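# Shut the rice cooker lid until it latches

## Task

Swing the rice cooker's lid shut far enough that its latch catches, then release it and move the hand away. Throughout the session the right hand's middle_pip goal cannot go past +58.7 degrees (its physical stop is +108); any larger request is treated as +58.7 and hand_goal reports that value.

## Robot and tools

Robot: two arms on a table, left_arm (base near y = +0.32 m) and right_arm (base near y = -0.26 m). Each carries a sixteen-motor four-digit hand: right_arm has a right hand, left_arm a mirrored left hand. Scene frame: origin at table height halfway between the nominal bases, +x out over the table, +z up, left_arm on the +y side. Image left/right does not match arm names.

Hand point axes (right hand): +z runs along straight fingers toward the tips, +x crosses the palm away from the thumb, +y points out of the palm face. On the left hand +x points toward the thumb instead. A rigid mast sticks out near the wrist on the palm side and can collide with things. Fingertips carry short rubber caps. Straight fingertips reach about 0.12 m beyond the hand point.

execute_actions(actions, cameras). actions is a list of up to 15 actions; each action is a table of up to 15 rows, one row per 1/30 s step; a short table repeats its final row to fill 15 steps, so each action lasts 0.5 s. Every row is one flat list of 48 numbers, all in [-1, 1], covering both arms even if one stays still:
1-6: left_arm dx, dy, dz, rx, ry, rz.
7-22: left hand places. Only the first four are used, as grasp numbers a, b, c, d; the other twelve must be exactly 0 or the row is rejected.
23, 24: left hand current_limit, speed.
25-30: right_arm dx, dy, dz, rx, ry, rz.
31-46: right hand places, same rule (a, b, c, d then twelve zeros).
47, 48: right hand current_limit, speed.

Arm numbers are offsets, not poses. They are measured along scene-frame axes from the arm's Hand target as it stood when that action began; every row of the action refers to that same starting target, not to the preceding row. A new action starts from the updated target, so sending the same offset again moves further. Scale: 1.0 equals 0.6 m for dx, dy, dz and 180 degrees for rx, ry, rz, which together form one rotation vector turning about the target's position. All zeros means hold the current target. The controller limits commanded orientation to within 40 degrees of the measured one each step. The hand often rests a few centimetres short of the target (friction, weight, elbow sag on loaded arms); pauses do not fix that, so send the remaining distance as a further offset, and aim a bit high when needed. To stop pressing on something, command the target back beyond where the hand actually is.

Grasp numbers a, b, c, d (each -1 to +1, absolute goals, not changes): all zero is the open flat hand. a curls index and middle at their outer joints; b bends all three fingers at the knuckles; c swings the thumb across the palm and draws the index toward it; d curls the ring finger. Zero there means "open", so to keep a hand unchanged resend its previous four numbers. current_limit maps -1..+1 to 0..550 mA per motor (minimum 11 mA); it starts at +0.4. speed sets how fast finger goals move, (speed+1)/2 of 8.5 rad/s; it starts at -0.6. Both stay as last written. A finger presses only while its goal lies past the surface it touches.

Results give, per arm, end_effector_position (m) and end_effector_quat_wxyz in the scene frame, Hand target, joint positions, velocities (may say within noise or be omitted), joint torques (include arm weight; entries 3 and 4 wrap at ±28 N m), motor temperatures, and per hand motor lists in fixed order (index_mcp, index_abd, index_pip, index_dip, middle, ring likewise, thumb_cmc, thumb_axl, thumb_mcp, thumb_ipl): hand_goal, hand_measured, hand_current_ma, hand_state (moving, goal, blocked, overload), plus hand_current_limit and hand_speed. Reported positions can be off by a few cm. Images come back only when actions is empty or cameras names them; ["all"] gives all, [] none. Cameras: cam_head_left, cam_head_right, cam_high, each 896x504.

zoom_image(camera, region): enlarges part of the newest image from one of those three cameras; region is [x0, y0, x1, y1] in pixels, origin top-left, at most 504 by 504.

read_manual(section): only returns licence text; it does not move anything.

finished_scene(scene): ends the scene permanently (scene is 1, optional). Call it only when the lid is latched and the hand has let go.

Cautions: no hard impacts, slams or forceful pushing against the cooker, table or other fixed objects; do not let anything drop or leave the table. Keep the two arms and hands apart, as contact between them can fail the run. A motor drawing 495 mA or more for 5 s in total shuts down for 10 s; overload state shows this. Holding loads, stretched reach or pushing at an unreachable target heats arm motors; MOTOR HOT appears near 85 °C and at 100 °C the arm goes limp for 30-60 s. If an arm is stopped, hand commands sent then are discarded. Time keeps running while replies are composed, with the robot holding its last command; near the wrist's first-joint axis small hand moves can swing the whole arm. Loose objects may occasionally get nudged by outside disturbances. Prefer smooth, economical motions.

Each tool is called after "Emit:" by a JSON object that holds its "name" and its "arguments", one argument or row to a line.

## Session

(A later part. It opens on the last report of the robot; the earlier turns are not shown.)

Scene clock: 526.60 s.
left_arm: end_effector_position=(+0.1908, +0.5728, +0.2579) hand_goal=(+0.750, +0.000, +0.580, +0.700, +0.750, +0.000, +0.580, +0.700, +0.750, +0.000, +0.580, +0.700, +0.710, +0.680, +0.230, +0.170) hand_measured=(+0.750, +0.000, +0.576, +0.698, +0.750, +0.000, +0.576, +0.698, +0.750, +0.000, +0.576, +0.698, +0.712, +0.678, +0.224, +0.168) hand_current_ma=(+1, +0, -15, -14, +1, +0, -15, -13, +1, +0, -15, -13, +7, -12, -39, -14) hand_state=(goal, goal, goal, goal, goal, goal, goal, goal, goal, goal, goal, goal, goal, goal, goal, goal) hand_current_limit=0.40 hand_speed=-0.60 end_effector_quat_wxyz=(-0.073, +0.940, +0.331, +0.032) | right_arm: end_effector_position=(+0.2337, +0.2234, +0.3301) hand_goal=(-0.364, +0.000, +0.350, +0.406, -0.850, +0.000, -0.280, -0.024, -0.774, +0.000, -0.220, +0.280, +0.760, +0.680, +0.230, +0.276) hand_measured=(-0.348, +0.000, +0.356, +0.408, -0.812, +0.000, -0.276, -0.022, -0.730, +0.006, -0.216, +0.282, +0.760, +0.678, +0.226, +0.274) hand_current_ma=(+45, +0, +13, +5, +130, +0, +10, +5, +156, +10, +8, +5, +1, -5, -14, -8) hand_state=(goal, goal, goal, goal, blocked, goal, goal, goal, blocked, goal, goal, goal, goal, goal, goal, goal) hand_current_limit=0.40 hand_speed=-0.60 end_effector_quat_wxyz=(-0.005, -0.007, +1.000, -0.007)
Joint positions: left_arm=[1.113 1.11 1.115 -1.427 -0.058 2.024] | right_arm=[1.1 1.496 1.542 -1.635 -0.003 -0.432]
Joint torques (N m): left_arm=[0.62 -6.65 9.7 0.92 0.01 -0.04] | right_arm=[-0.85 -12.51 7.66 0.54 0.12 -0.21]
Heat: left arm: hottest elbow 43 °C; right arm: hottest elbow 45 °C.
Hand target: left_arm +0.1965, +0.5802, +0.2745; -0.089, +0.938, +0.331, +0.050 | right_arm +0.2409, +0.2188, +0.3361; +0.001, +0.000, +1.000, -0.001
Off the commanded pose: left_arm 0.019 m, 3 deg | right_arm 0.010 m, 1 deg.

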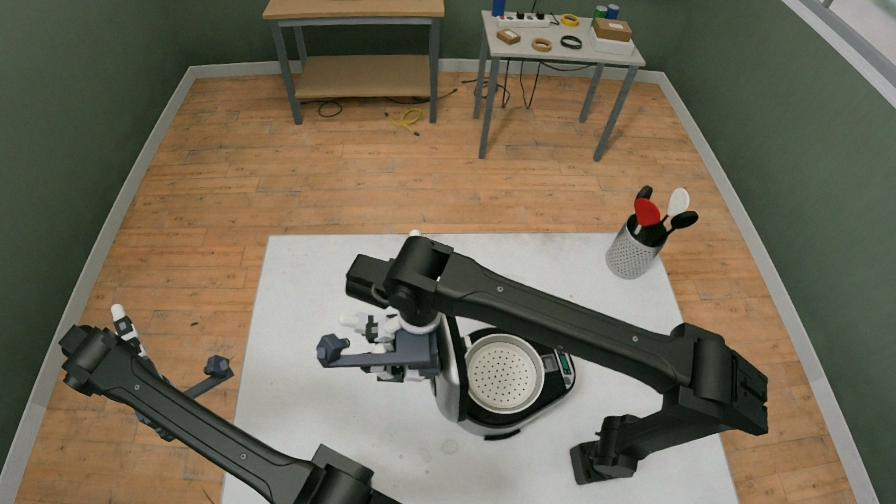

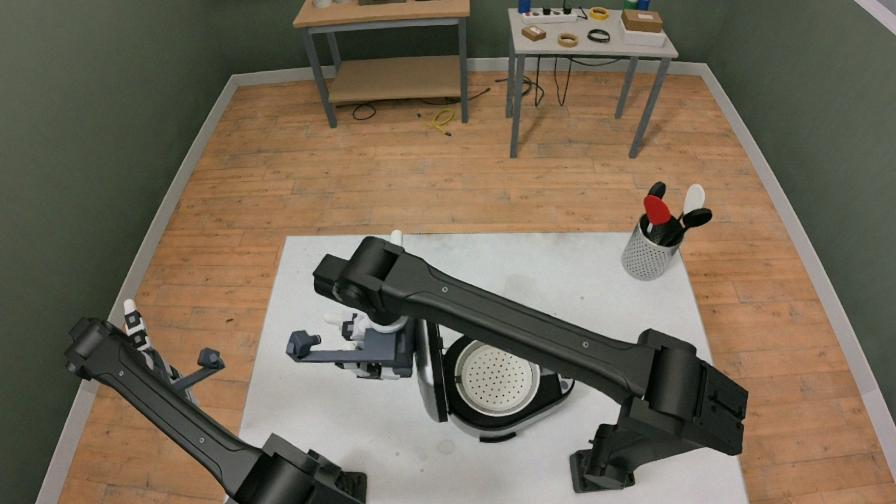

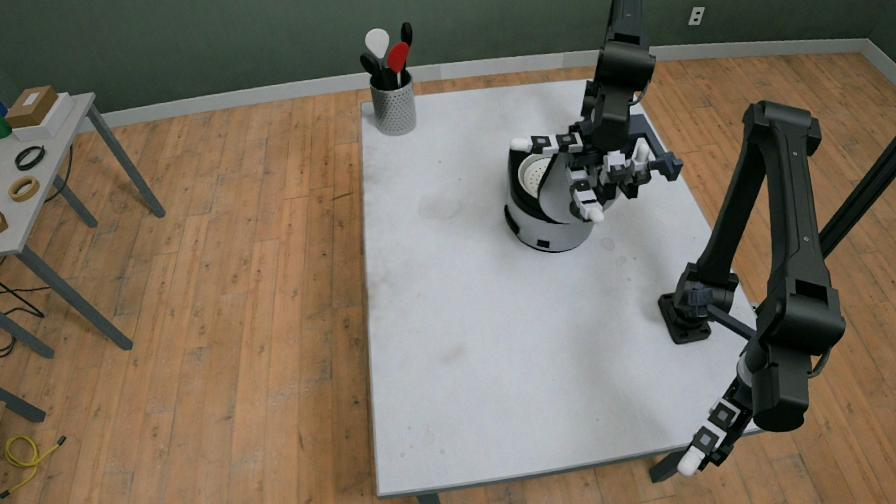

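Emit:
{"name": "execute_actions", "arguments": {
  "actions": [
    [[0,0,0,0,0,0,0,0,0,0,0,0,0,0,0,0,0,0,0,0,0,0,0.4,-0.6,0,-0.03,0,0,0,0,0.5,0.9,0,0.5,0,0,0,0,0,0,0,0,0,0,0,0,0.4,-0.6],[0,0,0,0,0,0,0,0,0,0,0,0,0,0,0,0,0,0,0,0,0,0,0.4,-0.6,0,-0.06,0,0,0,0,0.5,0.9,0,0.5,0,0,0,0,0,0,0,0,0,0,0,0,0.4,-0.6]],
    [[0,0,0,0,0,0,0,0,0,0,0,0,0,0,0,0,0,0,0,0,0,0,0.4,-0.6,0,-0.05,-0.01,0,0,0,0.5,0.9,0,0.5,0,0,0,0,0,0,0,0,0,0,0,0,0.4,-0.6]]
  ],
  "cameras": ["all"]
}}

Emit:
{"name": "zoom_image", "arguments": {
  "camera": "cam_high",
  "region": [480, 20, 760, 280]
}}

Emit:
{"name": "zoom_image", "arguments": {
  "camera": "cam_head_right",
  "region": [260, 210, 600, 460]
}}

Scene clock: 540.10 s.
left_arm: end_effector_position=(+0.1908, +0.5728, +0.2579) hand_goal=(+0.750, +0.000, +0.580, +0.700, +0.750, +0.000, +0.580, +0.700, +0.750, +0.000, +0.580, +0.700, +0.710, +0.680, +0.230, +0.170) hand_measured=(+0.750, +0.000, +0.576, +0.698, +0.750, +0.000, +0.576, +0.698, +0.750, +0.000, +0.576, +0.698, +0.712, +0.678, +0.224, +0.168) hand_current_ma=(+1, +0, -15, -14, +1, +0, -15, -13, +1, +0, -15, -13, +7, -12, -39, -14) hand_state=(goal, goal, goal, goal, goal, goal, goal, goal, goal, goal, goal, goal, goal, goal, goal, goal) hand_current_limit=0.40 hand_speed=-0.60 end_effector_quat_wxyz=(-0.073, +0.940, +0.331, +0.032) | right_arm: end_effector_position=(+0.2359, +0.1559, +0.3250) hand_goal=(-0.364, +0.000, +0.350, +0.406, -0.850, +0.000, -0.280, -0.024, -0.774, +0.000, -0.220, +0.280, +0.760, +0.680, +0.230, +0.276) hand_measured=(-0.348, +0.000, +0.356, +0.408, -0.812, +0.000, -0.276, -0.022, -0.730, +0.006, -0.216, +0.282, +0.760, +0.678, +0.226, +0.274) hand_current_ma=(+44, +0, +13, +5, +130, +0, +10, +5, +156, +10, +8, +5, +0, -5, -14, -8) hand_state=(goal, goal, goal, goal, blocked, goal, goal, goal, blocked, goal, goal, goal, goal, goal, goal, goal) hand_current_limit=0.40 hand_speed=-0.60 end_effector_quat_wxyz=(-0.004, -0.005, +1.000, -0.009)
Joint positions: left_arm=[1.113 1.11 1.115 -1.427 -0.058 2.024] | right_arm=[1.025 1.341 1.371 -1.619 0.002 -0.505]
Joint torques (N m): left_arm=[0.91 -6.65 9.59 0.95 0 -0.03] | right_arm=[-0.79 -9.64 7.76 0.62 0.12 -0.23]
Heat: left arm: hottest elbow 43 °C; right arm: hottest elbow 46 °C.
Hand target: left_arm +0.1965, +0.5802, +0.2745; -0.089, +0.938, +0.331, +0.050 | right_arm +0.2409, +0.1528, +0.3301; +0.001, +0.000, +1.000, -0.001
Off the commanded pose: left_arm 0.019 m, 3 deg | right_arm 0.008 m, 1 deg.

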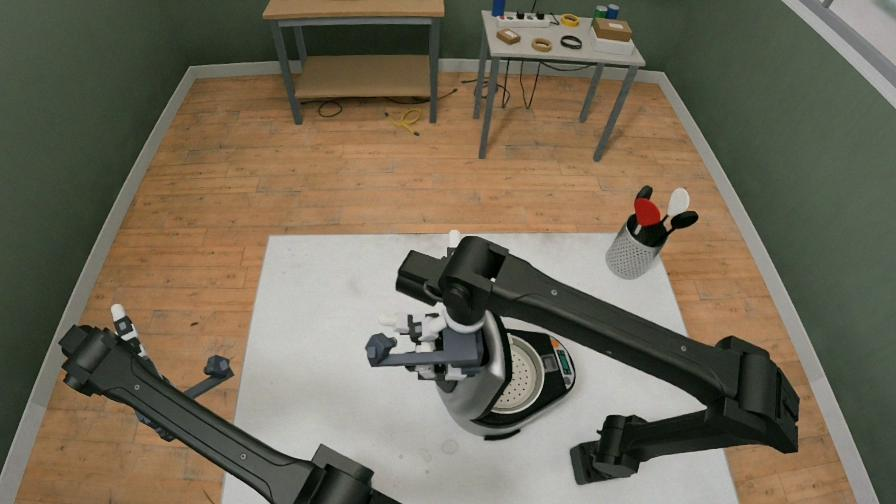

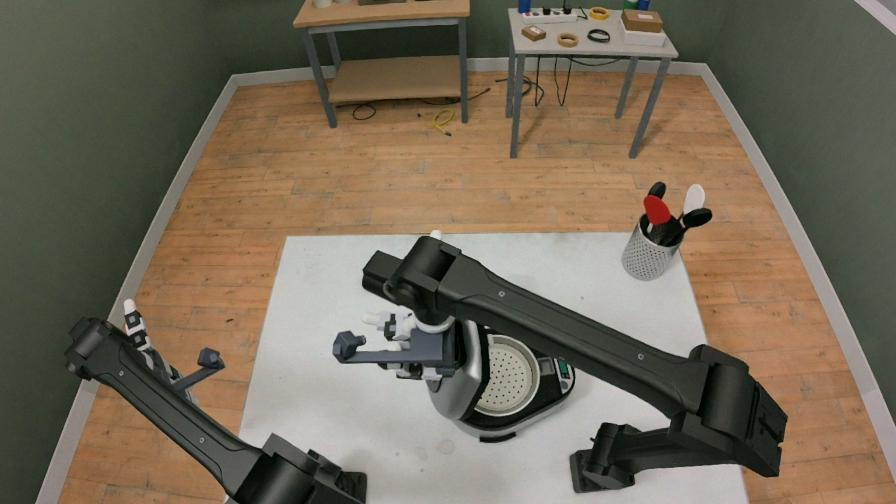

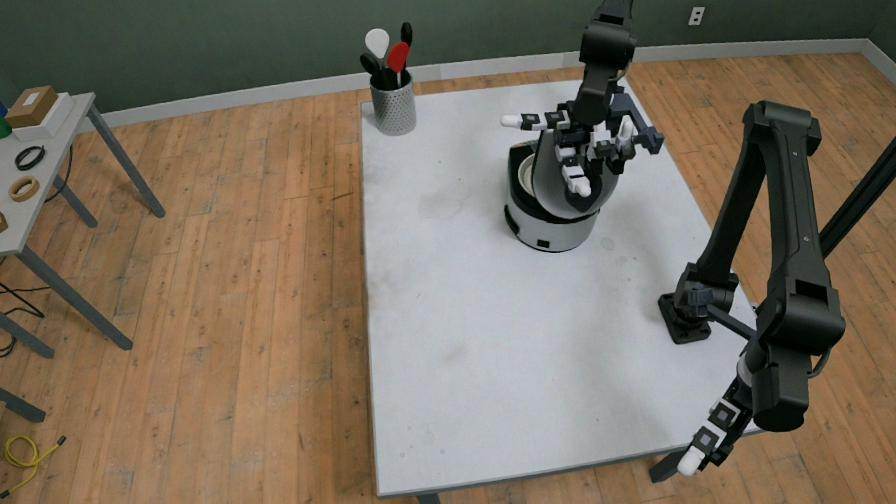

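Scaled by 1.800.

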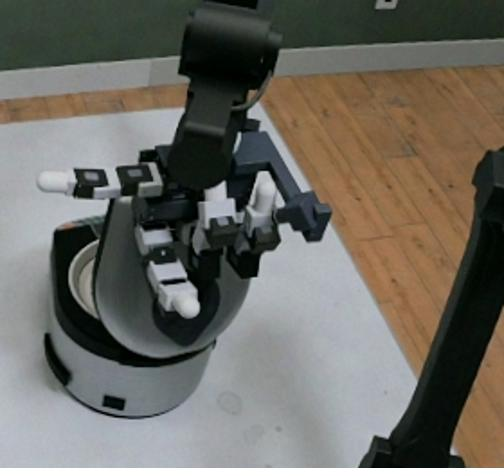

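Scaled by 1.482.

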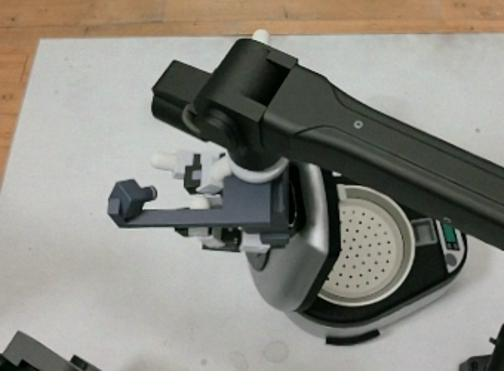

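Emit:
{"name": "execute_actions", "arguments": {
  "actions": [
    [[0,0,0,0,0,0,0,0,0,0,0,0,0,0,0,0,0,0,0,0,0,0,0.4,-0.6,0,-0.035,-0.01,0,0,0,0.5,0.9,0,0.5,0,0,0,0,0,0,0,0,0,0,0,0,0.4,-0.6],[0,0,0,0,0,0,0,0,0,0,0,0,0,0,0,0,0,0,0,0,0,0,0.4,-0.6,0,-0.06,-0.02,0,0,0,0.5,0.9,0,0.5,0,0,0,0,0,0,0,0,0,0,0,0,0.4,-0.6]],
    [[0,0,0,0,0,0,0,0,0,0,0,0,0,0,0,0,0,0,0,0,0,0,0.4,-0.6,0,-0.05,-0.03,0,0,0,0.5,0.9,0,0.5,0,0,0,0,0,0,0,0,0,0,0,0,0.4,-0.6]]
  ],
  "cameras": ["all"]
}}

Emit:
{"name": "zoom_image", "arguments": {
  "camera": "cam_high",
  "region": [480, 20, 760, 280]
}}

Emit:
{"name": "zoom_image", "arguments": {
  "camera": "cam_head_right",
  "region": [320, 210, 660, 460]
}}

Scene clock: 556.73 s.
left_arm: end_effector_position=(+0.1908, +0.5728, +0.2579) hand_goal=(+0.750, +0.000, +0.580, +0.700, +0.750, +0.000, +0.580, +0.700, +0.750, +0.000, +0.580, +0.700, +0.710, +0.680, +0.230, +0.170) hand_measured=(+0.750, +0.000, +0.576, +0.698, +0.750, +0.000, +0.576, +0.698, +0.750, +0.000, +0.576, +0.698, +0.712, +0.678, +0.224, +0.168) hand_current_ma=(+1, +0, -15, -14, +1, +0, -15, -13, +1, +0, -15, -13, +7, -12, -39, -14) hand_state=(goal, goal, goal, goal, goal, goal, goal, goal, goal, goal, goal, goal, goal, goal, goal, goal) hand_current_limit=0.40 hand_speed=-0.60 end_effector_quat_wxyz=(-0.073, +0.940, +0.331, +0.032) | right_arm: end_effector_position=(+0.2360, +0.0878, +0.2955) hand_goal=(-0.364, +0.000, +0.350, +0.406, -0.850, +0.000, -0.280, -0.024, -0.774, +0.000, -0.220, +0.280, +0.760, +0.680, +0.230, +0.276) hand_measured=(-0.354, +0.000, +0.356, +0.408, -0.812, +0.000, -0.276, -0.022, -0.730, +0.006, -0.216, +0.282, +0.760, +0.678, +0.226, +0.274) hand_current_ma=(+29, +0, +13, +5, +130, +0, +10, +5, +156, +10, +8, +5, -1, -5, -14, -8) hand_state=(goal, goal, goal, goal, blocked, goal, goal, goal, blocked, goal, goal, goal, goal, goal, goal, goal) hand_current_limit=0.40 hand_speed=-0.60 end_effector_quat_wxyz=(-0.005, -0.005, +1.000, -0.012)
Joint positions: left_arm=[1.113 1.11 1.115 -1.427 -0.058 2.024] | right_arm=[0.925 1.192 1.165 -1.569 0.005 -0.604]
Joint torques (N m): left_arm=[0.73 -6.95 9.58 0.96 0 -0.03] | right_arm=[-0.85 -7.06 7.77 0.95 0.06 -0.23]
Heat: left arm: hottest elbow 43 °C; right arm: hottest elbow 45 °C.
Hand target: left_arm +0.1965, +0.5802, +0.2745; -0.089, +0.938, +0.331, +0.050 | right_arm +0.2409, +0.0868, +0.3001; +0.001, +0.000, +1.000, -0.001
Off the commanded pose: left_arm 0.019 m, 3 deg | right_arm 0.007 m, 2 deg.

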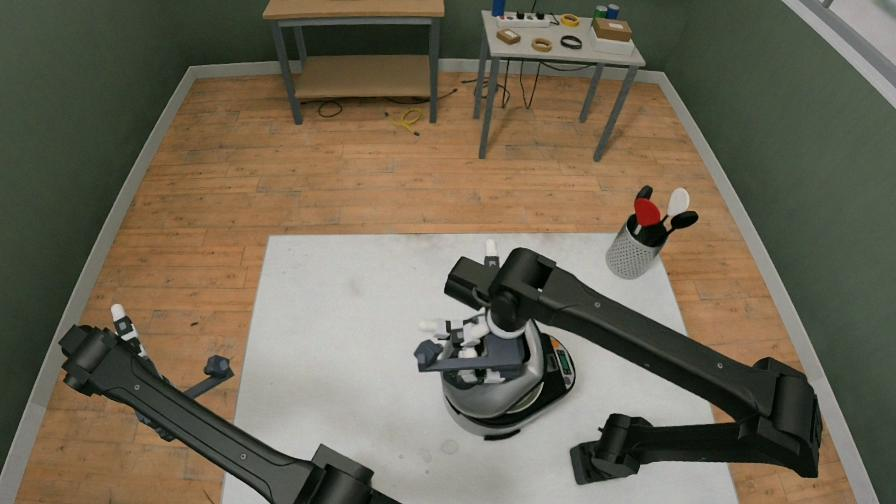

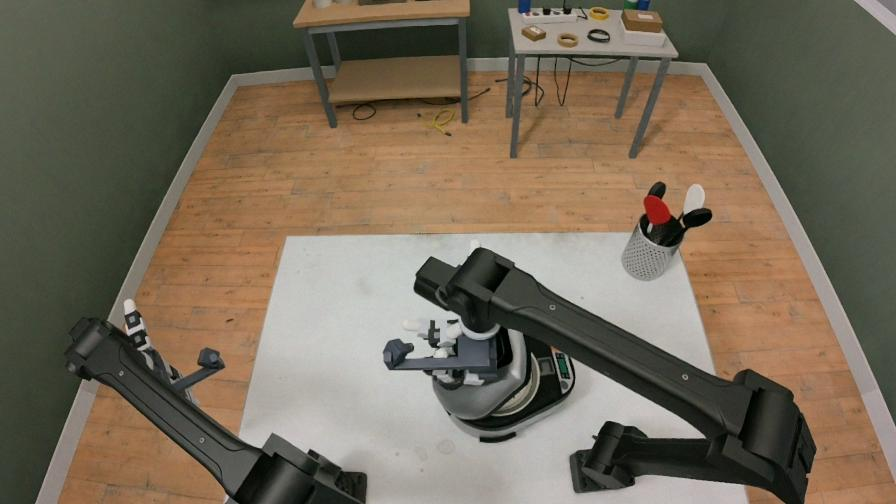

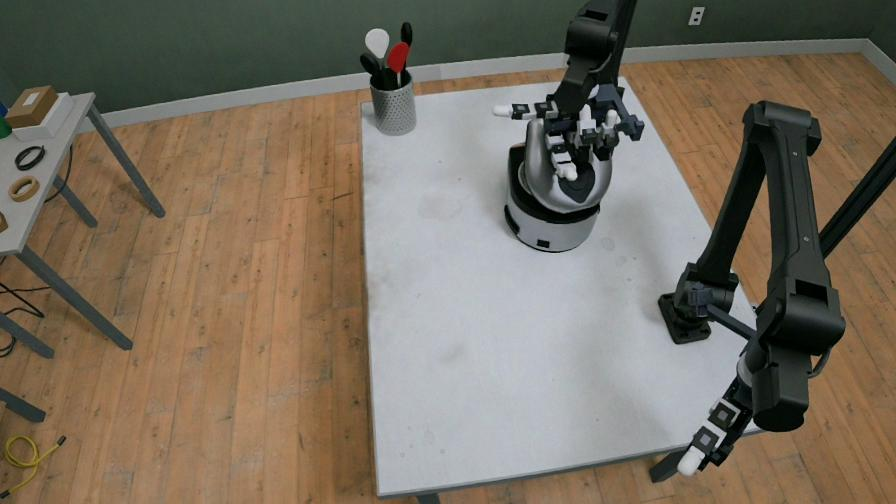

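Scaled by 1.800.

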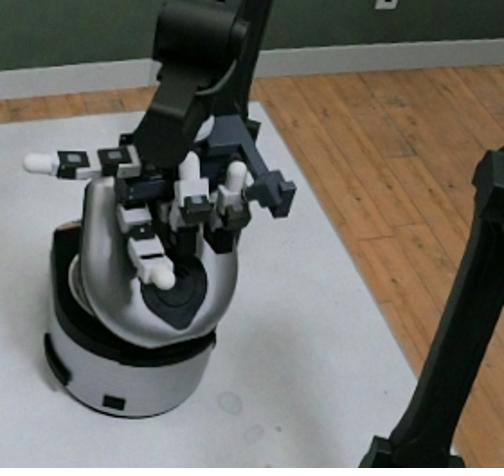

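Scaled by 1.482.

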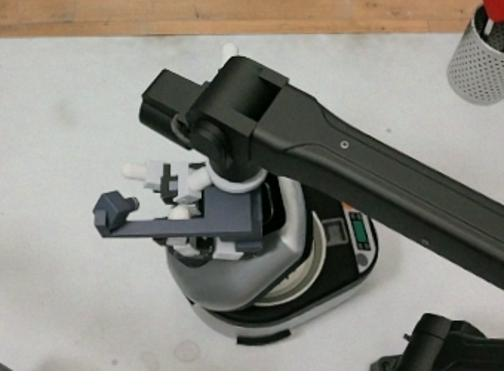

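Emit:
{"name": "execute_actions", "arguments": {
  "actions": [
    [[0,0,0,0,0,0,0,0,0,0,0,0,0,0,0,0,0,0,0,0,0,0,0.4,-0.6,0,-0.035,-0.02,0,0,0,0.5,0.9,0,0.5,0,0,0,0,0,0,0,0,0,0,0,0,0.4,-0.6],[0,0,0,0,0,0,0,0,0,0,0,0,0,0,0,0,0,0,0,0,0,0,0.4,-0.6,0,-0.06,-0.045,0,0,0,0.5,0.9,0,0.5,0,0,0,0,0,0,0,0,0,0,0,0,0.4,-0.6]]
  ],
  "cameras": ["all"]
}}

Emit:
{"name": "zoom_image", "arguments": {
  "camera": "cam_high",
  "region": [480, 20, 760, 280]
}}

Emit:
{"name": "zoom_image", "arguments": {
  "camera": "cam_head_right",
  "region": [320, 210, 660, 460]
}}

Scene clock: 570.03 s.
left_arm: end_effector_position=(+0.1908, +0.5728, +0.2579) hand_goal=(+0.750, +0.000, +0.580, +0.700, +0.750, +0.000, +0.580, +0.700, +0.750, +0.000, +0.580, +0.700, +0.710, +0.680, +0.230, +0.170) hand_measured=(+0.750, +0.000, +0.576, +0.698, +0.750, +0.000, +0.576, +0.698, +0.750, +0.000, +0.576, +0.698, +0.712, +0.678, +0.224, +0.168) hand_current_ma=(+1, +0, -15, -14, +1, +0, -15, -13, +1, +0, -15, -13, +7, -12, -39, -14) hand_state=(goal, goal, goal, goal, goal, goal, goal, goal, goal, goal, goal, goal, goal, goal, goal, goal) hand_current_limit=0.40 hand_speed=-0.60 end_effector_quat_wxyz=(-0.073, +0.940, +0.331, +0.032) | right_arm: end_effector_position=(+0.2358, +0.0510, +0.2703) hand_goal=(-0.364, +0.000, +0.350, +0.406, -0.850, +0.000, -0.280, -0.024, -0.774, +0.000, -0.220, +0.280, +0.760, +0.680, +0.230, +0.276) hand_measured=(-0.360, +0.000, +0.356, +0.408, -0.812, +0.000, -0.276, -0.022, -0.730, +0.006, -0.216, +0.282, +0.760, +0.678, +0.226, +0.274) hand_current_ma=(+10, +0, +13, +5, +130, +0, +10, +5, +156, +10, +8, +5, -1, -5, -14, -8) hand_state=(goal, goal, goal, goal, blocked, goal, goal, goal, blocked, goal, goal, goal, goal, goal, goal, goal) hand_current_limit=0.40 hand_speed=-0.60 end_effector_quat_wxyz=(-0.005, -0.003, +1.000, -0.010)
Joint positions: left_arm=[1.113 1.11 1.115 -1.427 -0.058 2.024] | right_arm=[0.856 1.112 1.038 -1.518 0.005 -0.669]
Joint torques (N m): left_arm=[0.73 -6.53 9.66 0.98 -0.02 -0.04] | right_arm=[-0.73 -5.36 7.79 1.03 0.03 -0.24]
Heat: left arm: hottest elbow 43 °C; right arm: hottest elbow 44 °C.
Hand target: left_arm +0.1965, +0.5802, +0.2745; -0.089, +0.938, +0.331, +0.050 | right_arm +0.2409, +0.0508, +0.2731; +0.001, +0.000, +1.000, -0.001
Off the commanded pose: left_arm 0.019 m, 3 deg | right_arm 0.006 m, 1 deg.

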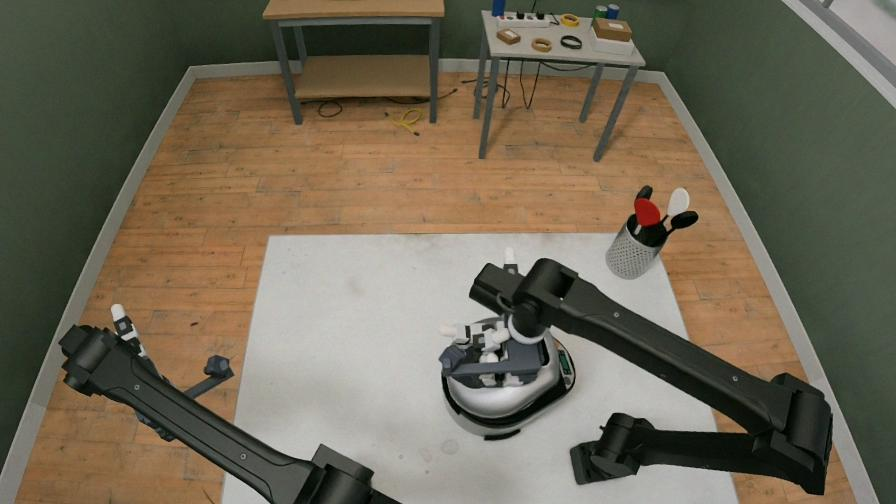

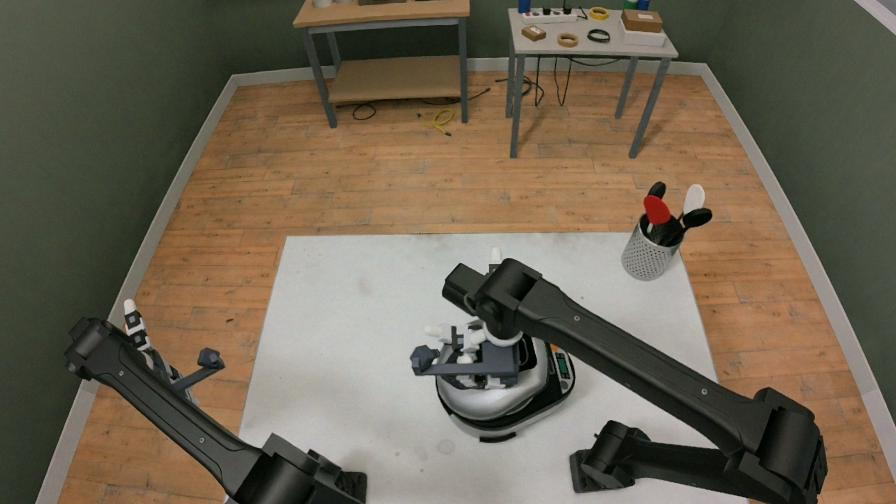

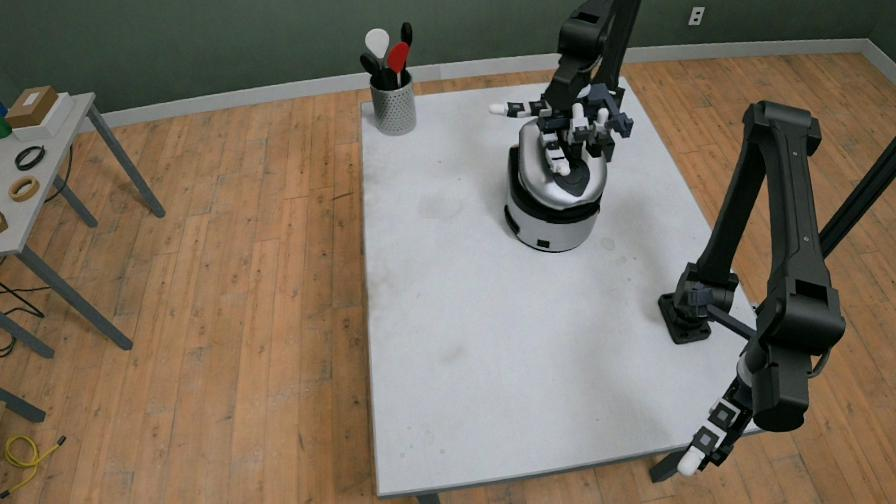

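Scaled by 1.800.

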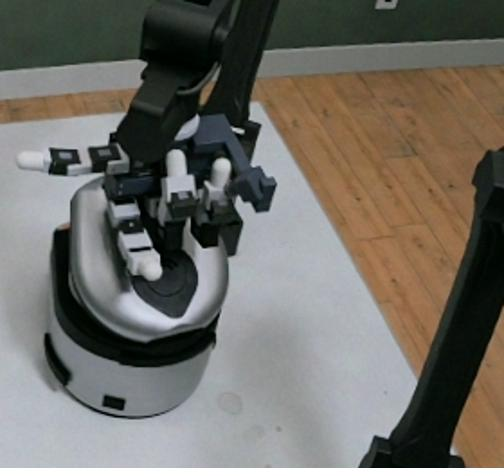

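Scaled by 1.482.

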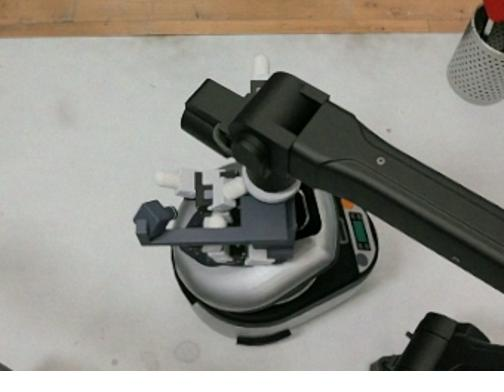

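Emit:
{"name": "execute_actions", "arguments": {
  "actions": [
    [[0,0,0,0,0,0,0,0,0,0,0,0,0,0,0,0,0,0,0,0,0,0,0.4,-0.6,0,-0.04,-0.01,0,0,0,0.5,0.9,0,0.5,0,0,0,0,0,0,0,0,0,0,0,0,0.4,-0.6],[0,0,0,0,0,0,0,0,0,0,0,0,0,0,0,0,0,0,0,0,0,0,0.4,-0.6,0,-0.07,-0.03,0,0,0,0.5,0.9,0,0.5,0,0,0,0,0,0,0,0,0,0,0,0,0.4,-0.6]],
    [[0,0,0,0,0,0,0,0,0,0,0,0,0,0,0,0,0,0,0,0,0,0,0.4,-0.6,0,-0.03,-0.025,0,0,0,0.5,0.9,0,0.5,0,0,0,0,0,0,0,0,0,0,0,0,0.4,-0.6]]
  ],
  "cameras": ["all"]
}}

Emit:
{"name": "zoom_image", "arguments": {
  "camera": "cam_high",
  "region": [480, 20, 760, 280]
}}

Emit:
{"name": "zoom_image", "arguments": {
  "camera": "cam_head_right",
  "region": [320, 210, 660, 460]
}}

Scene clock: 599.47 s.
left_arm: end_effector_position=(+0.1908, +0.5728, +0.2579) hand_goal=(+0.750, +0.000, +0.580, +0.700, +0.750, +0.000, +0.580, +0.700, +0.750, +0.000, +0.580, +0.700, +0.710, +0.680, +0.230, +0.170) hand_measured=(+0.750, +0.000, +0.576, +0.698, +0.750, +0.000, +0.576, +0.698, +0.750, +0.000, +0.576, +0.698, +0.712, +0.678, +0.224, +0.168) hand_current_ma=(+1, +0, -15, -14, +1, +0, -15, -13, +1, +0, -15, -13, +7, -12, -39, -14) hand_state=(goal, goal, goal, goal, goal, goal, goal, goal, goal, goal, goal, goal, goal, goal, goal, goal) hand_current_limit=0.40 hand_speed=-0.60 end_effector_quat_wxyz=(-0.073, +0.940, +0.331, +0.032) | right_arm: end_effector_position=(+0.2374, -0.0073, +0.2403) hand_goal=(-0.364, +0.000, +0.350, +0.406, -0.850, +0.000, -0.280, -0.024, -0.774, +0.000, -0.220, +0.280, +0.760, +0.680, +0.230, +0.276) hand_measured=(-0.372, +0.000, +0.356, +0.408, -0.812, +0.000, -0.276, -0.022, -0.730, +0.006, -0.216, +0.282, +0.758, +0.678, +0.226, +0.274) hand_current_ma=(-22, +0, +13, +5, +130, +0, +10, +5, +156, +10, +8, +5, -2, -5, -14, -8) hand_state=(goal, goal, goal, goal, blocked, goal, goal, goal, blocked, goal, goal, goal, goal, goal, goal, goal) hand_current_limit=0.40 hand_speed=-0.60 end_effector_quat_wxyz=(-0.003, -0.004, +1.000, -0.007)
Joint positions: left_arm=[1.113 1.11 1.115 -1.427 -0.058 2.024] | right_arm=[0.706 0.996 0.88 -1.469 0.005 -0.821]
Joint torques (N m): left_arm=[0.56 -6.65 9.59 0.91 -0.03 -0.03] | right_arm=[-0.79 -3.49 7.3 0.94 -0.06 -0.24]
Heat: left arm: hottest elbow 43 °C; right arm: hottest elbow 44 °C.
Hand target: left_arm +0.1965, +0.5802, +0.2745; -0.089, +0.938, +0.331, +0.050 | right_arm +0.2409, -0.0092, +0.2401; +0.001, +0.000, +1.000, -0.001
Off the commanded pose: left_arm 0.019 m, 3 deg | right_arm 0.004 m, 1 deg.

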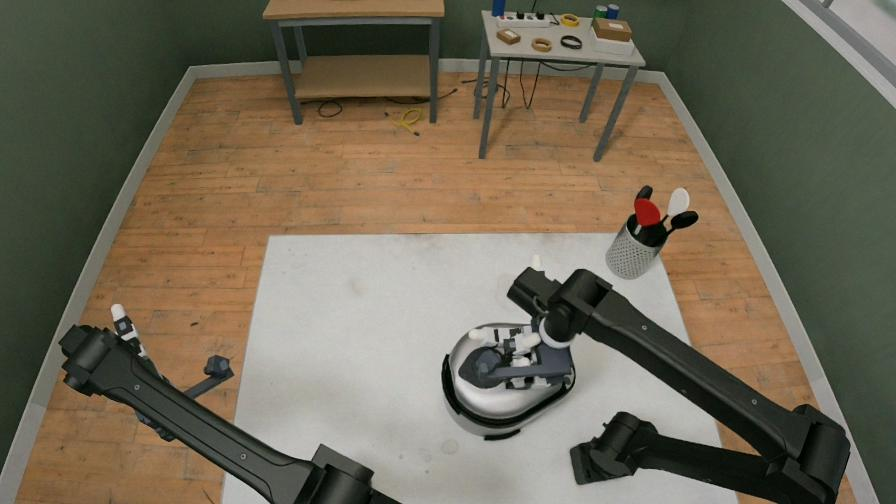

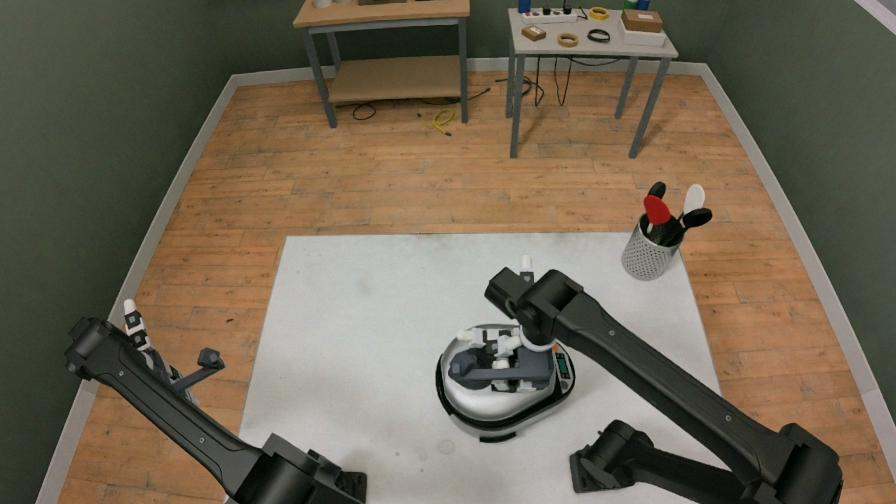

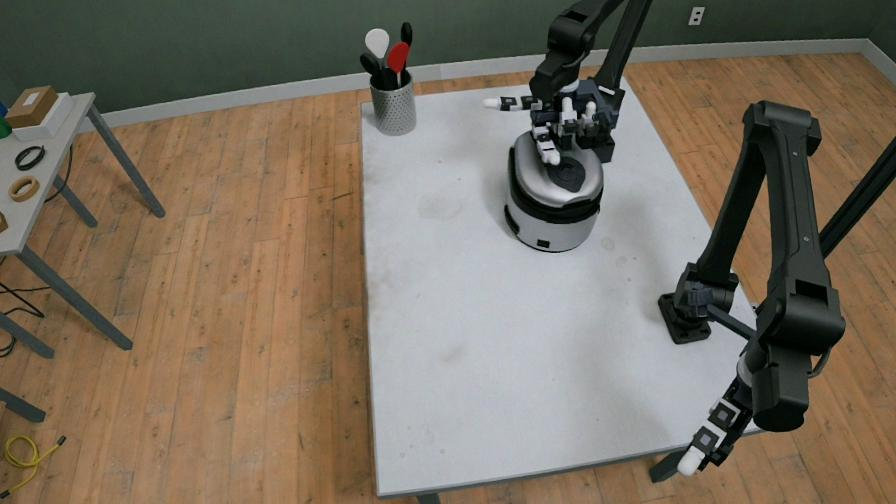

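Scaled by 1.800.

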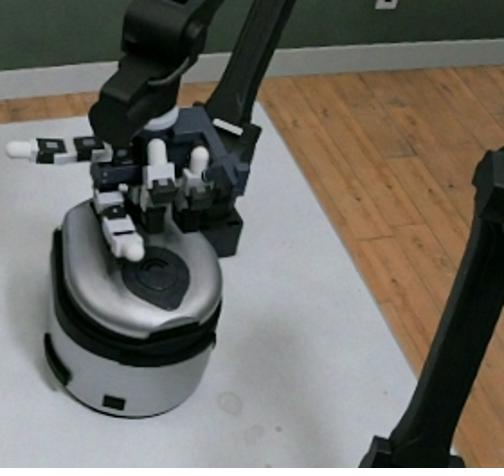

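Scaled by 1.482.

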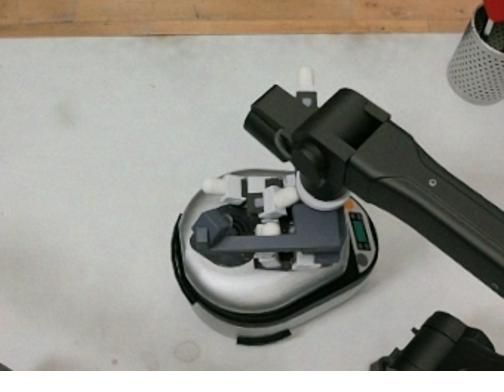

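Emit:
{"name": "execute_actions", "arguments": {
  "actions": [
    [[0,0,0,0,0,0,0,0,0,0,0,0,0,0,0,0,0,0,0,0,0,0,0.4,-0.6,0,-0.01,-0.015,0,0,0,0.5,0.9,0,0.5,0,0,0,0,0,0,0,0,0,0,0,0,0.4,-0.6],[0,0,0,0,0,0,0,0,0,0,0,0,0,0,0,0,0,0,0,0,0,0,0.4,-0.6,0,-0.01,-0.03,0,0,0,0.5,0.9,0,0.5,0,0,0,0,0,0,0,0,0,0,0,0,0.4,-0.6]]
  ],
  "cameras": ["all"]
}}

Emit:
{"name": "zoom_image", "arguments": {
  "camera": "cam_high",
  "region": [480, 80, 660, 280]
}}

Emit:
{"name": "zoom_image", "arguments": {
  "camera": "cam_head_right",
  "region": [400, 260, 620, 460]
}}

Scene clock: 611.17 s.
left_arm: end_effector_position=(+0.1908, +0.5728, +0.2579) hand_goal=(+0.750, +0.000, +0.580, +0.700, +0.750, +0.000, +0.580, +0.700, +0.750, +0.000, +0.580, +0.700, +0.710, +0.680, +0.230, +0.170) hand_measured=(+0.750, +0.000, +0.576, +0.698, +0.750, +0.000, +0.576, +0.698, +0.750, +0.000, +0.576, +0.698, +0.712, +0.678, +0.224, +0.168) hand_current_ma=(+1, +0, -15, -14, +1, +0, -15, -13, +1, +0, -15, -13, +7, -12, -39, -14) hand_state=(goal, goal, goal, goal, goal, goal, goal, goal, goal, goal, goal, goal, goal, goal, goal, goal) hand_current_limit=0.40 hand_speed=-0.60 end_effector_quat_wxyz=(-0.073, +0.940, +0.331, +0.032) | right_arm: end_effector_position=(+0.2389, -0.0134, +0.2269) hand_goal=(-0.364, +0.000, +0.350, +0.406, -0.850, +0.000, -0.280, -0.024, -0.774, +0.000, -0.220, +0.280, +0.760, +0.680, +0.230, +0.276) hand_measured=(-0.382, +0.000, +0.356, +0.408, -0.812, +0.000, -0.276, -0.022, -0.730, +0.006, -0.216, +0.282, +0.758, +0.678, +0.226, +0.274) hand_current_ma=(-51, +0, +13, +5, +130, +0, +10, +5, +156, +10, +8, +5, -2, -5, -14, -8) hand_state=(goal, goal, goal, goal, blocked, goal, goal, goal, blocked, goal, goal, goal, goal, goal, goal, goal) hand_current_limit=0.40 hand_speed=-0.60 end_effector_quat_wxyz=(+0.001, +0.000, +1.000, -0.002)
Joint positions: left_arm=[1.113 1.11 1.115 -1.427 -0.058 2.024] | right_arm=[0.686 0.982 0.834 -1.425 0.005 -0.833]
Joint torques (N m): left_arm=[0.67 -7 9.63 0.99 -0.02 -0.03] | right_arm=[-0.85 -2.37 6.98 1.01 -0.08 -0.24]
Heat: left arm: hottest elbow 43 °C; right arm: hottest elbow 44 °C.
Hand target: left_arm +0.1965, +0.5802, +0.2745; -0.089, +0.938, +0.331, +0.050 | right_arm +0.2409, -0.0152, +0.2221; +0.001, +0.000, +1.000, -0.001
Off the commanded pose: left_arm 0.019 m, 3 deg | right_arm 0.006 m, 0 deg.

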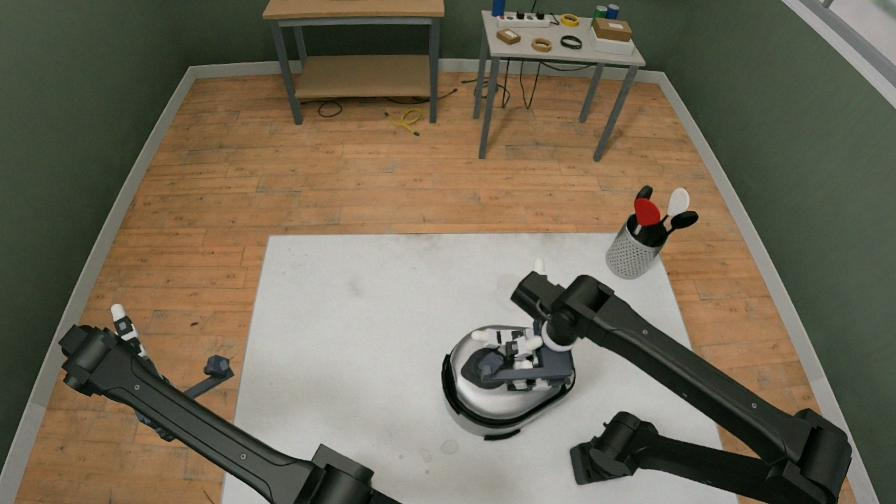

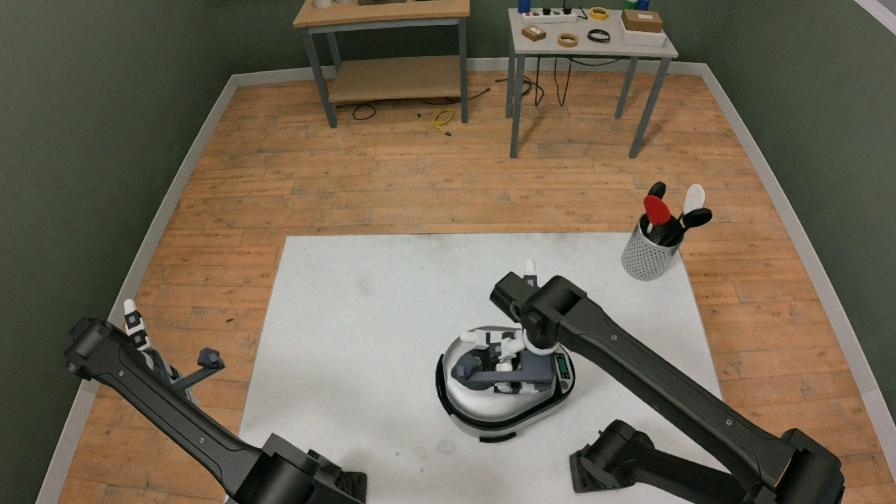

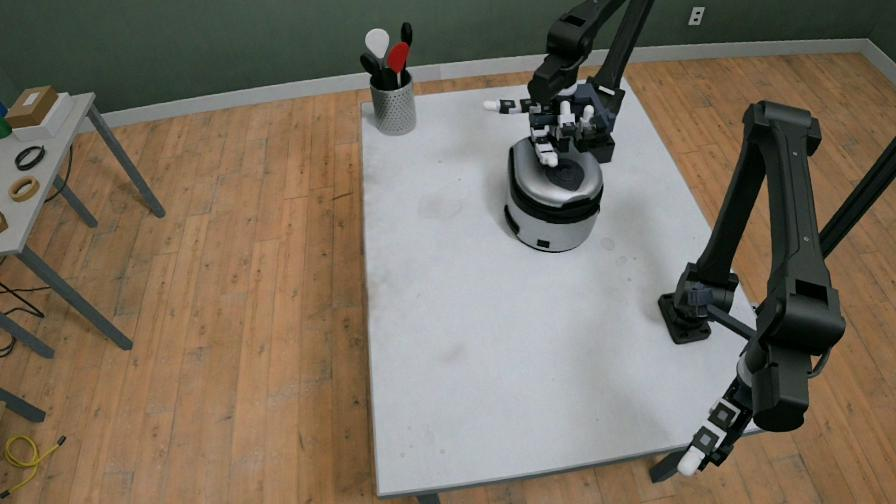

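Scaled by 2.520.

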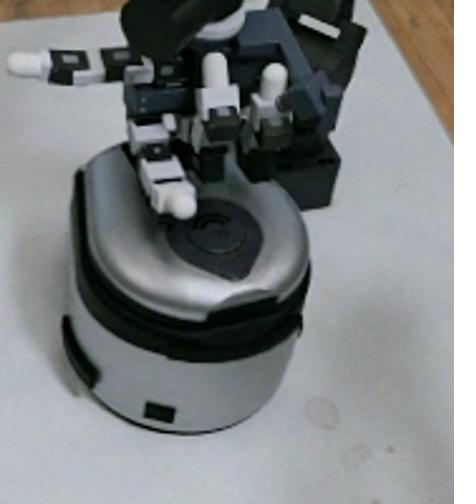

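Scaled by 2.291.

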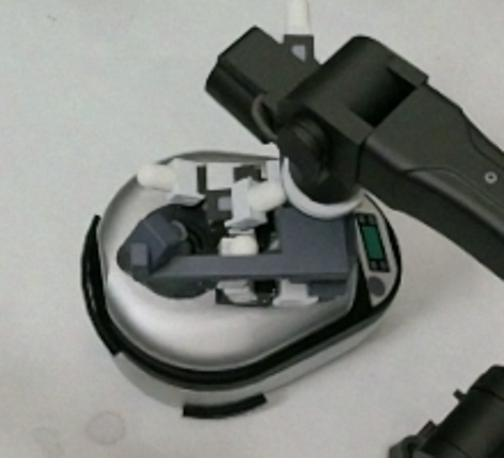

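Emit:
{"name": "execute_actions", "arguments": {
  "actions": [
    [[0,0,0,0,0,0,0,0,0,0,0,0,0,0,0,0,0,0,0,0,0,0,0.4,-0.6,0,0,-0.025,0,0,0,0.5,0.9,0,0.5,0,0,0,0,0,0,0,0,0,0,0,0,0.4,-0.6]]
  ],
  "cameras": []
}}

Emit:
{"name": "execute_actions", "arguments": {
  "actions": [
    [[0,0,0,0,0,0,0,0,0,0,0,0,0,0,0,0,0,0,0,0,0,0,0.4,-0.6,0,0,-0.025,0,0,0,0.5,0.9,0,0.5,0,0,0,0,0,0,0,0,0,0,0,0,0.4,-0.6]]
  ],
  "cameras": ["all"]
}}

Emit:
{"name": "zoom_image", "arguments": {
  "camera": "cam_high",
  "region": [480, 80, 660, 280]
}}

Emit:
{"name": "zoom_image", "arguments": {
  "camera": "cam_head_right",
  "region": [400, 260, 620, 460]
}}

Scene clock: 625.40 s.
left_arm: end_effector_position=(+0.1908, +0.5728, +0.2579) hand_goal=(+0.750, +0.000, +0.580, +0.700, +0.750, +0.000, +0.580, +0.700, +0.750, +0.000, +0.580, +0.700, +0.710, +0.680, +0.230, +0.170) hand_measured=(+0.750, +0.000, +0.576, +0.698, +0.750, +0.000, +0.576, +0.698, +0.750, +0.000, +0.576, +0.698, +0.712, +0.678, +0.224, +0.168) hand_current_ma=(+1, +0, -15, -14, +1, +0, -15, -13, +1, +0, -15, -13, +7, -12, -39, -14) hand_state=(goal, goal, goal, goal, goal, goal, goal, goal, goal, goal, goal, goal, goal, goal, goal, goal) hand_current_limit=0.40 hand_speed=-0.60 end_effector_quat_wxyz=(-0.073, +0.940, +0.331, +0.032) | right_arm: end_effector_position=(+0.2414, -0.0127, +0.2219) hand_goal=(-0.364, +0.000, +0.350, +0.406, -0.850, +0.000, -0.280, -0.024, -0.774, +0.000, -0.220, +0.280, +0.760, +0.680, +0.230, +0.276) hand_measured=(-0.404, +0.000, +0.356, +0.408, -0.812, +0.000, -0.276, -0.022, -0.730, +0.006, -0.216, +0.282, +0.758, +0.678, +0.226, +0.274) hand_current_ma=(-140, +0, +13, +5, +130, +0, +10, +5, +156, +10, +8, +5, -2, -5, -14, -8) hand_state=(blocked, goal, goal, goal, blocked, goal, goal, goal, blocked, goal, goal, goal, goal, goal, goal, goal) hand_current_limit=0.40 hand_speed=-0.60 end_effector_quat_wxyz=(+0.010, -0.002, +1.000, +0.005)
Joint positions: left_arm=[1.113 1.11 1.115 -1.427 -0.058 2.024] | right_arm=[0.68 0.976 0.812 -1.386 0.005 -0.844]
Joint torques (N m): left_arm=[0.21 -7.06 9.59 0.96 -0.02 -0.02] | right_arm=[-0.73 -1.44 6.08 1.24 -0.09 -0.23]
Heat: left arm: hottest elbow 44 °C; right arm: hottest elbow 43 °C.
Hand target: left_arm +0.1965, +0.5802, +0.2745; -0.089, +0.938, +0.331, +0.050 | right_arm +0.2409, -0.0152, +0.2071; +0.001, +0.000, +1.000, -0.001
Off the commanded pose: left_arm 0.019 m, 3 deg | right_arm 0.015 m, 1 deg.
No camera images: "cameras" was empty.

Scene clock: 626.43 s.
left_arm: end_effector_position=(+0.1908, +0.5728, +0.2579) hand_goal=(+0.750, +0.000, +0.580, +0.700, +0.750, +0.000, +0.580, +0.700, +0.750, +0.000, +0.580, +0.700, +0.710, +0.680, +0.230, +0.170) hand_measured=(+0.750, +0.000, +0.576, +0.698, +0.750, +0.000, +0.576, +0.698, +0.750, +0.000, +0.576, +0.698, +0.712, +0.678, +0.224, +0.168) hand_current_ma=(+1, +0, -15, -14, +1, +0, -15, -13, +1, +0, -15, -13, +7, -12, -39, -14) hand_state=(goal, goal, goal, goal, goal, goal, goal, goal, goal, goal, goal, goal, goal, goal, goal, goal) hand_current_limit=0.40 hand_speed=-0.60 end_effector_quat_wxyz=(-0.073, +0.940, +0.331, +0.032) | right_arm: end_effector_position=(+0.2447, -0.0107, +0.2175) hand_goal=(-0.364, +0.000, +0.350, +0.406, -0.850, +0.000, -0.280, -0.024, -0.774, +0.000, -0.220, +0.280, +0.760, +0.680, +0.230, +0.276) hand_measured=(-0.430, +0.000, +0.356, +0.408, -0.812, +0.000, -0.276, -0.022, -0.730, +0.006, -0.216, +0.282, +0.758, +0.678, +0.226, +0.274) hand_current_ma=(-254, +0, +13, +5, +130, +0, +10, +5, +156, +10, +8, +5, -2, -5, -14, -8) hand_state=(blocked, goal, goal, goal, blocked, goal, goal, goal, blocked, goal, goal, goal, goal, goal, goal, goal) hand_current_limit=0.40 hand_speed=-0.60 end_effector_quat_wxyz=(+0.019, -0.001, +1.000, +0.015)
Joint positions: left_arm=[1.113 1.11 1.115 -1.427 -0.058 2.024] | right_arm=[0.677 0.97 0.791 -1.343 0.003 -0.844]
Joint torques (N m): left_arm=[0.26 -6.71 9.65 1.01 -0.02 -0.02] | right_arm=[-0.62 -0.26 5.18 1.17 -0.09 -0.23]
Heat: left arm: hottest elbow 44 °C; right arm: hottest elbow 43 °C.
Hand target: left_arm +0.1965, +0.5802, +0.2745; -0.089, +0.938, +0.331, +0.050 | right_arm +0.2409, -0.0152, +0.1921; +0.001, +0.000, +1.000, -0.001
Off the commanded pose: left_arm 0.019 m, 3 deg | right_arm 0.026 m, 3 deg.

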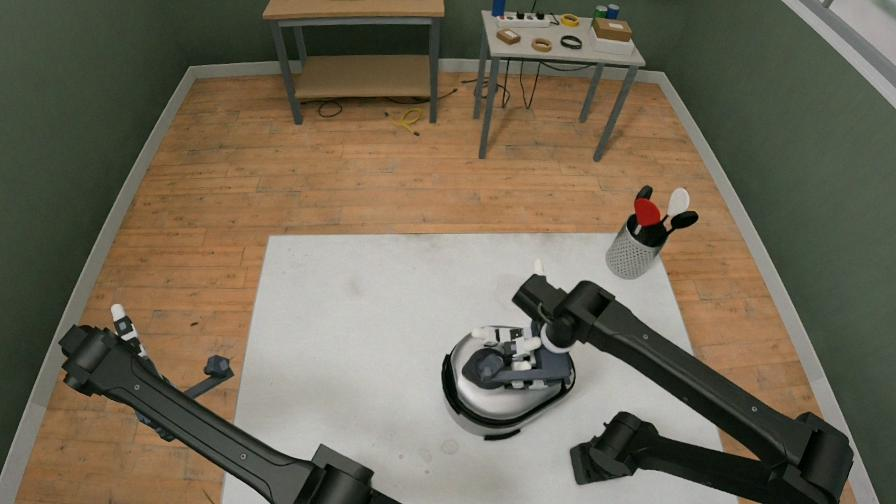

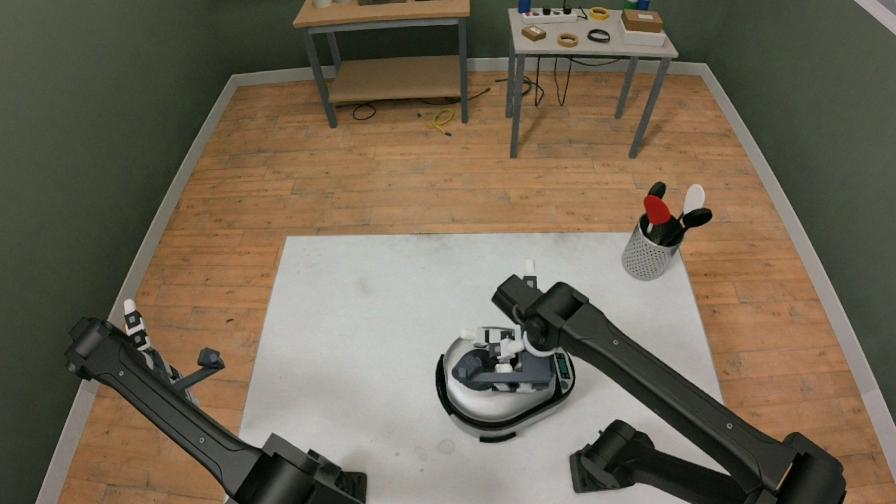

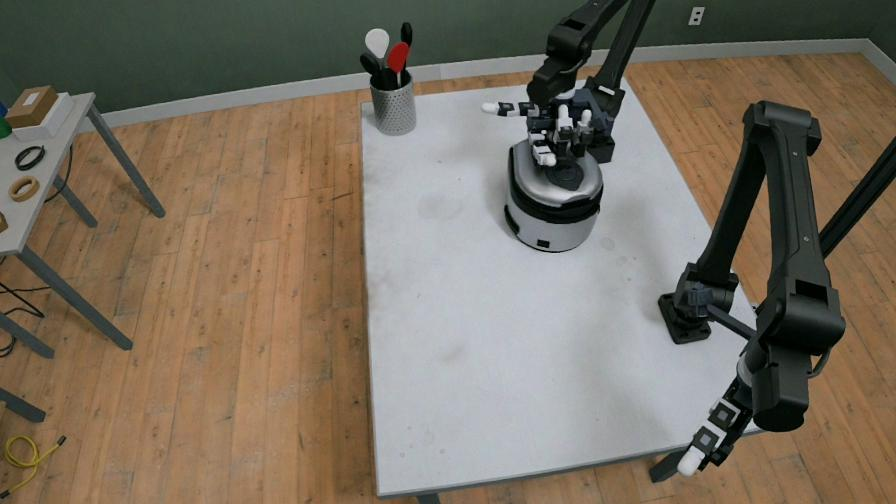

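Scaled by 2.520.

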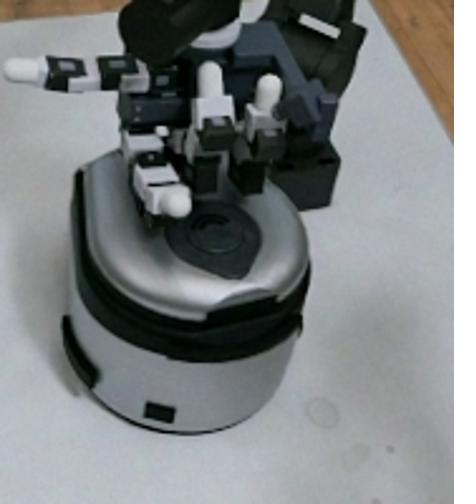

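Scaled by 2.291.

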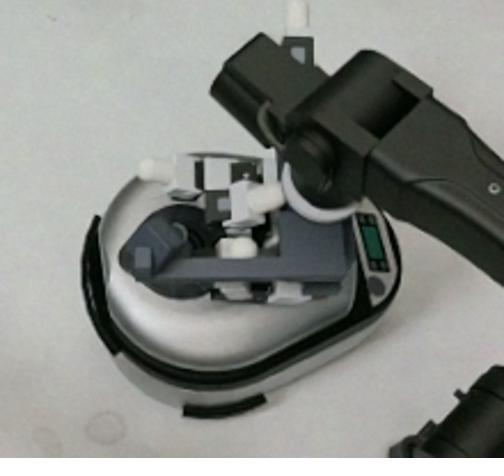

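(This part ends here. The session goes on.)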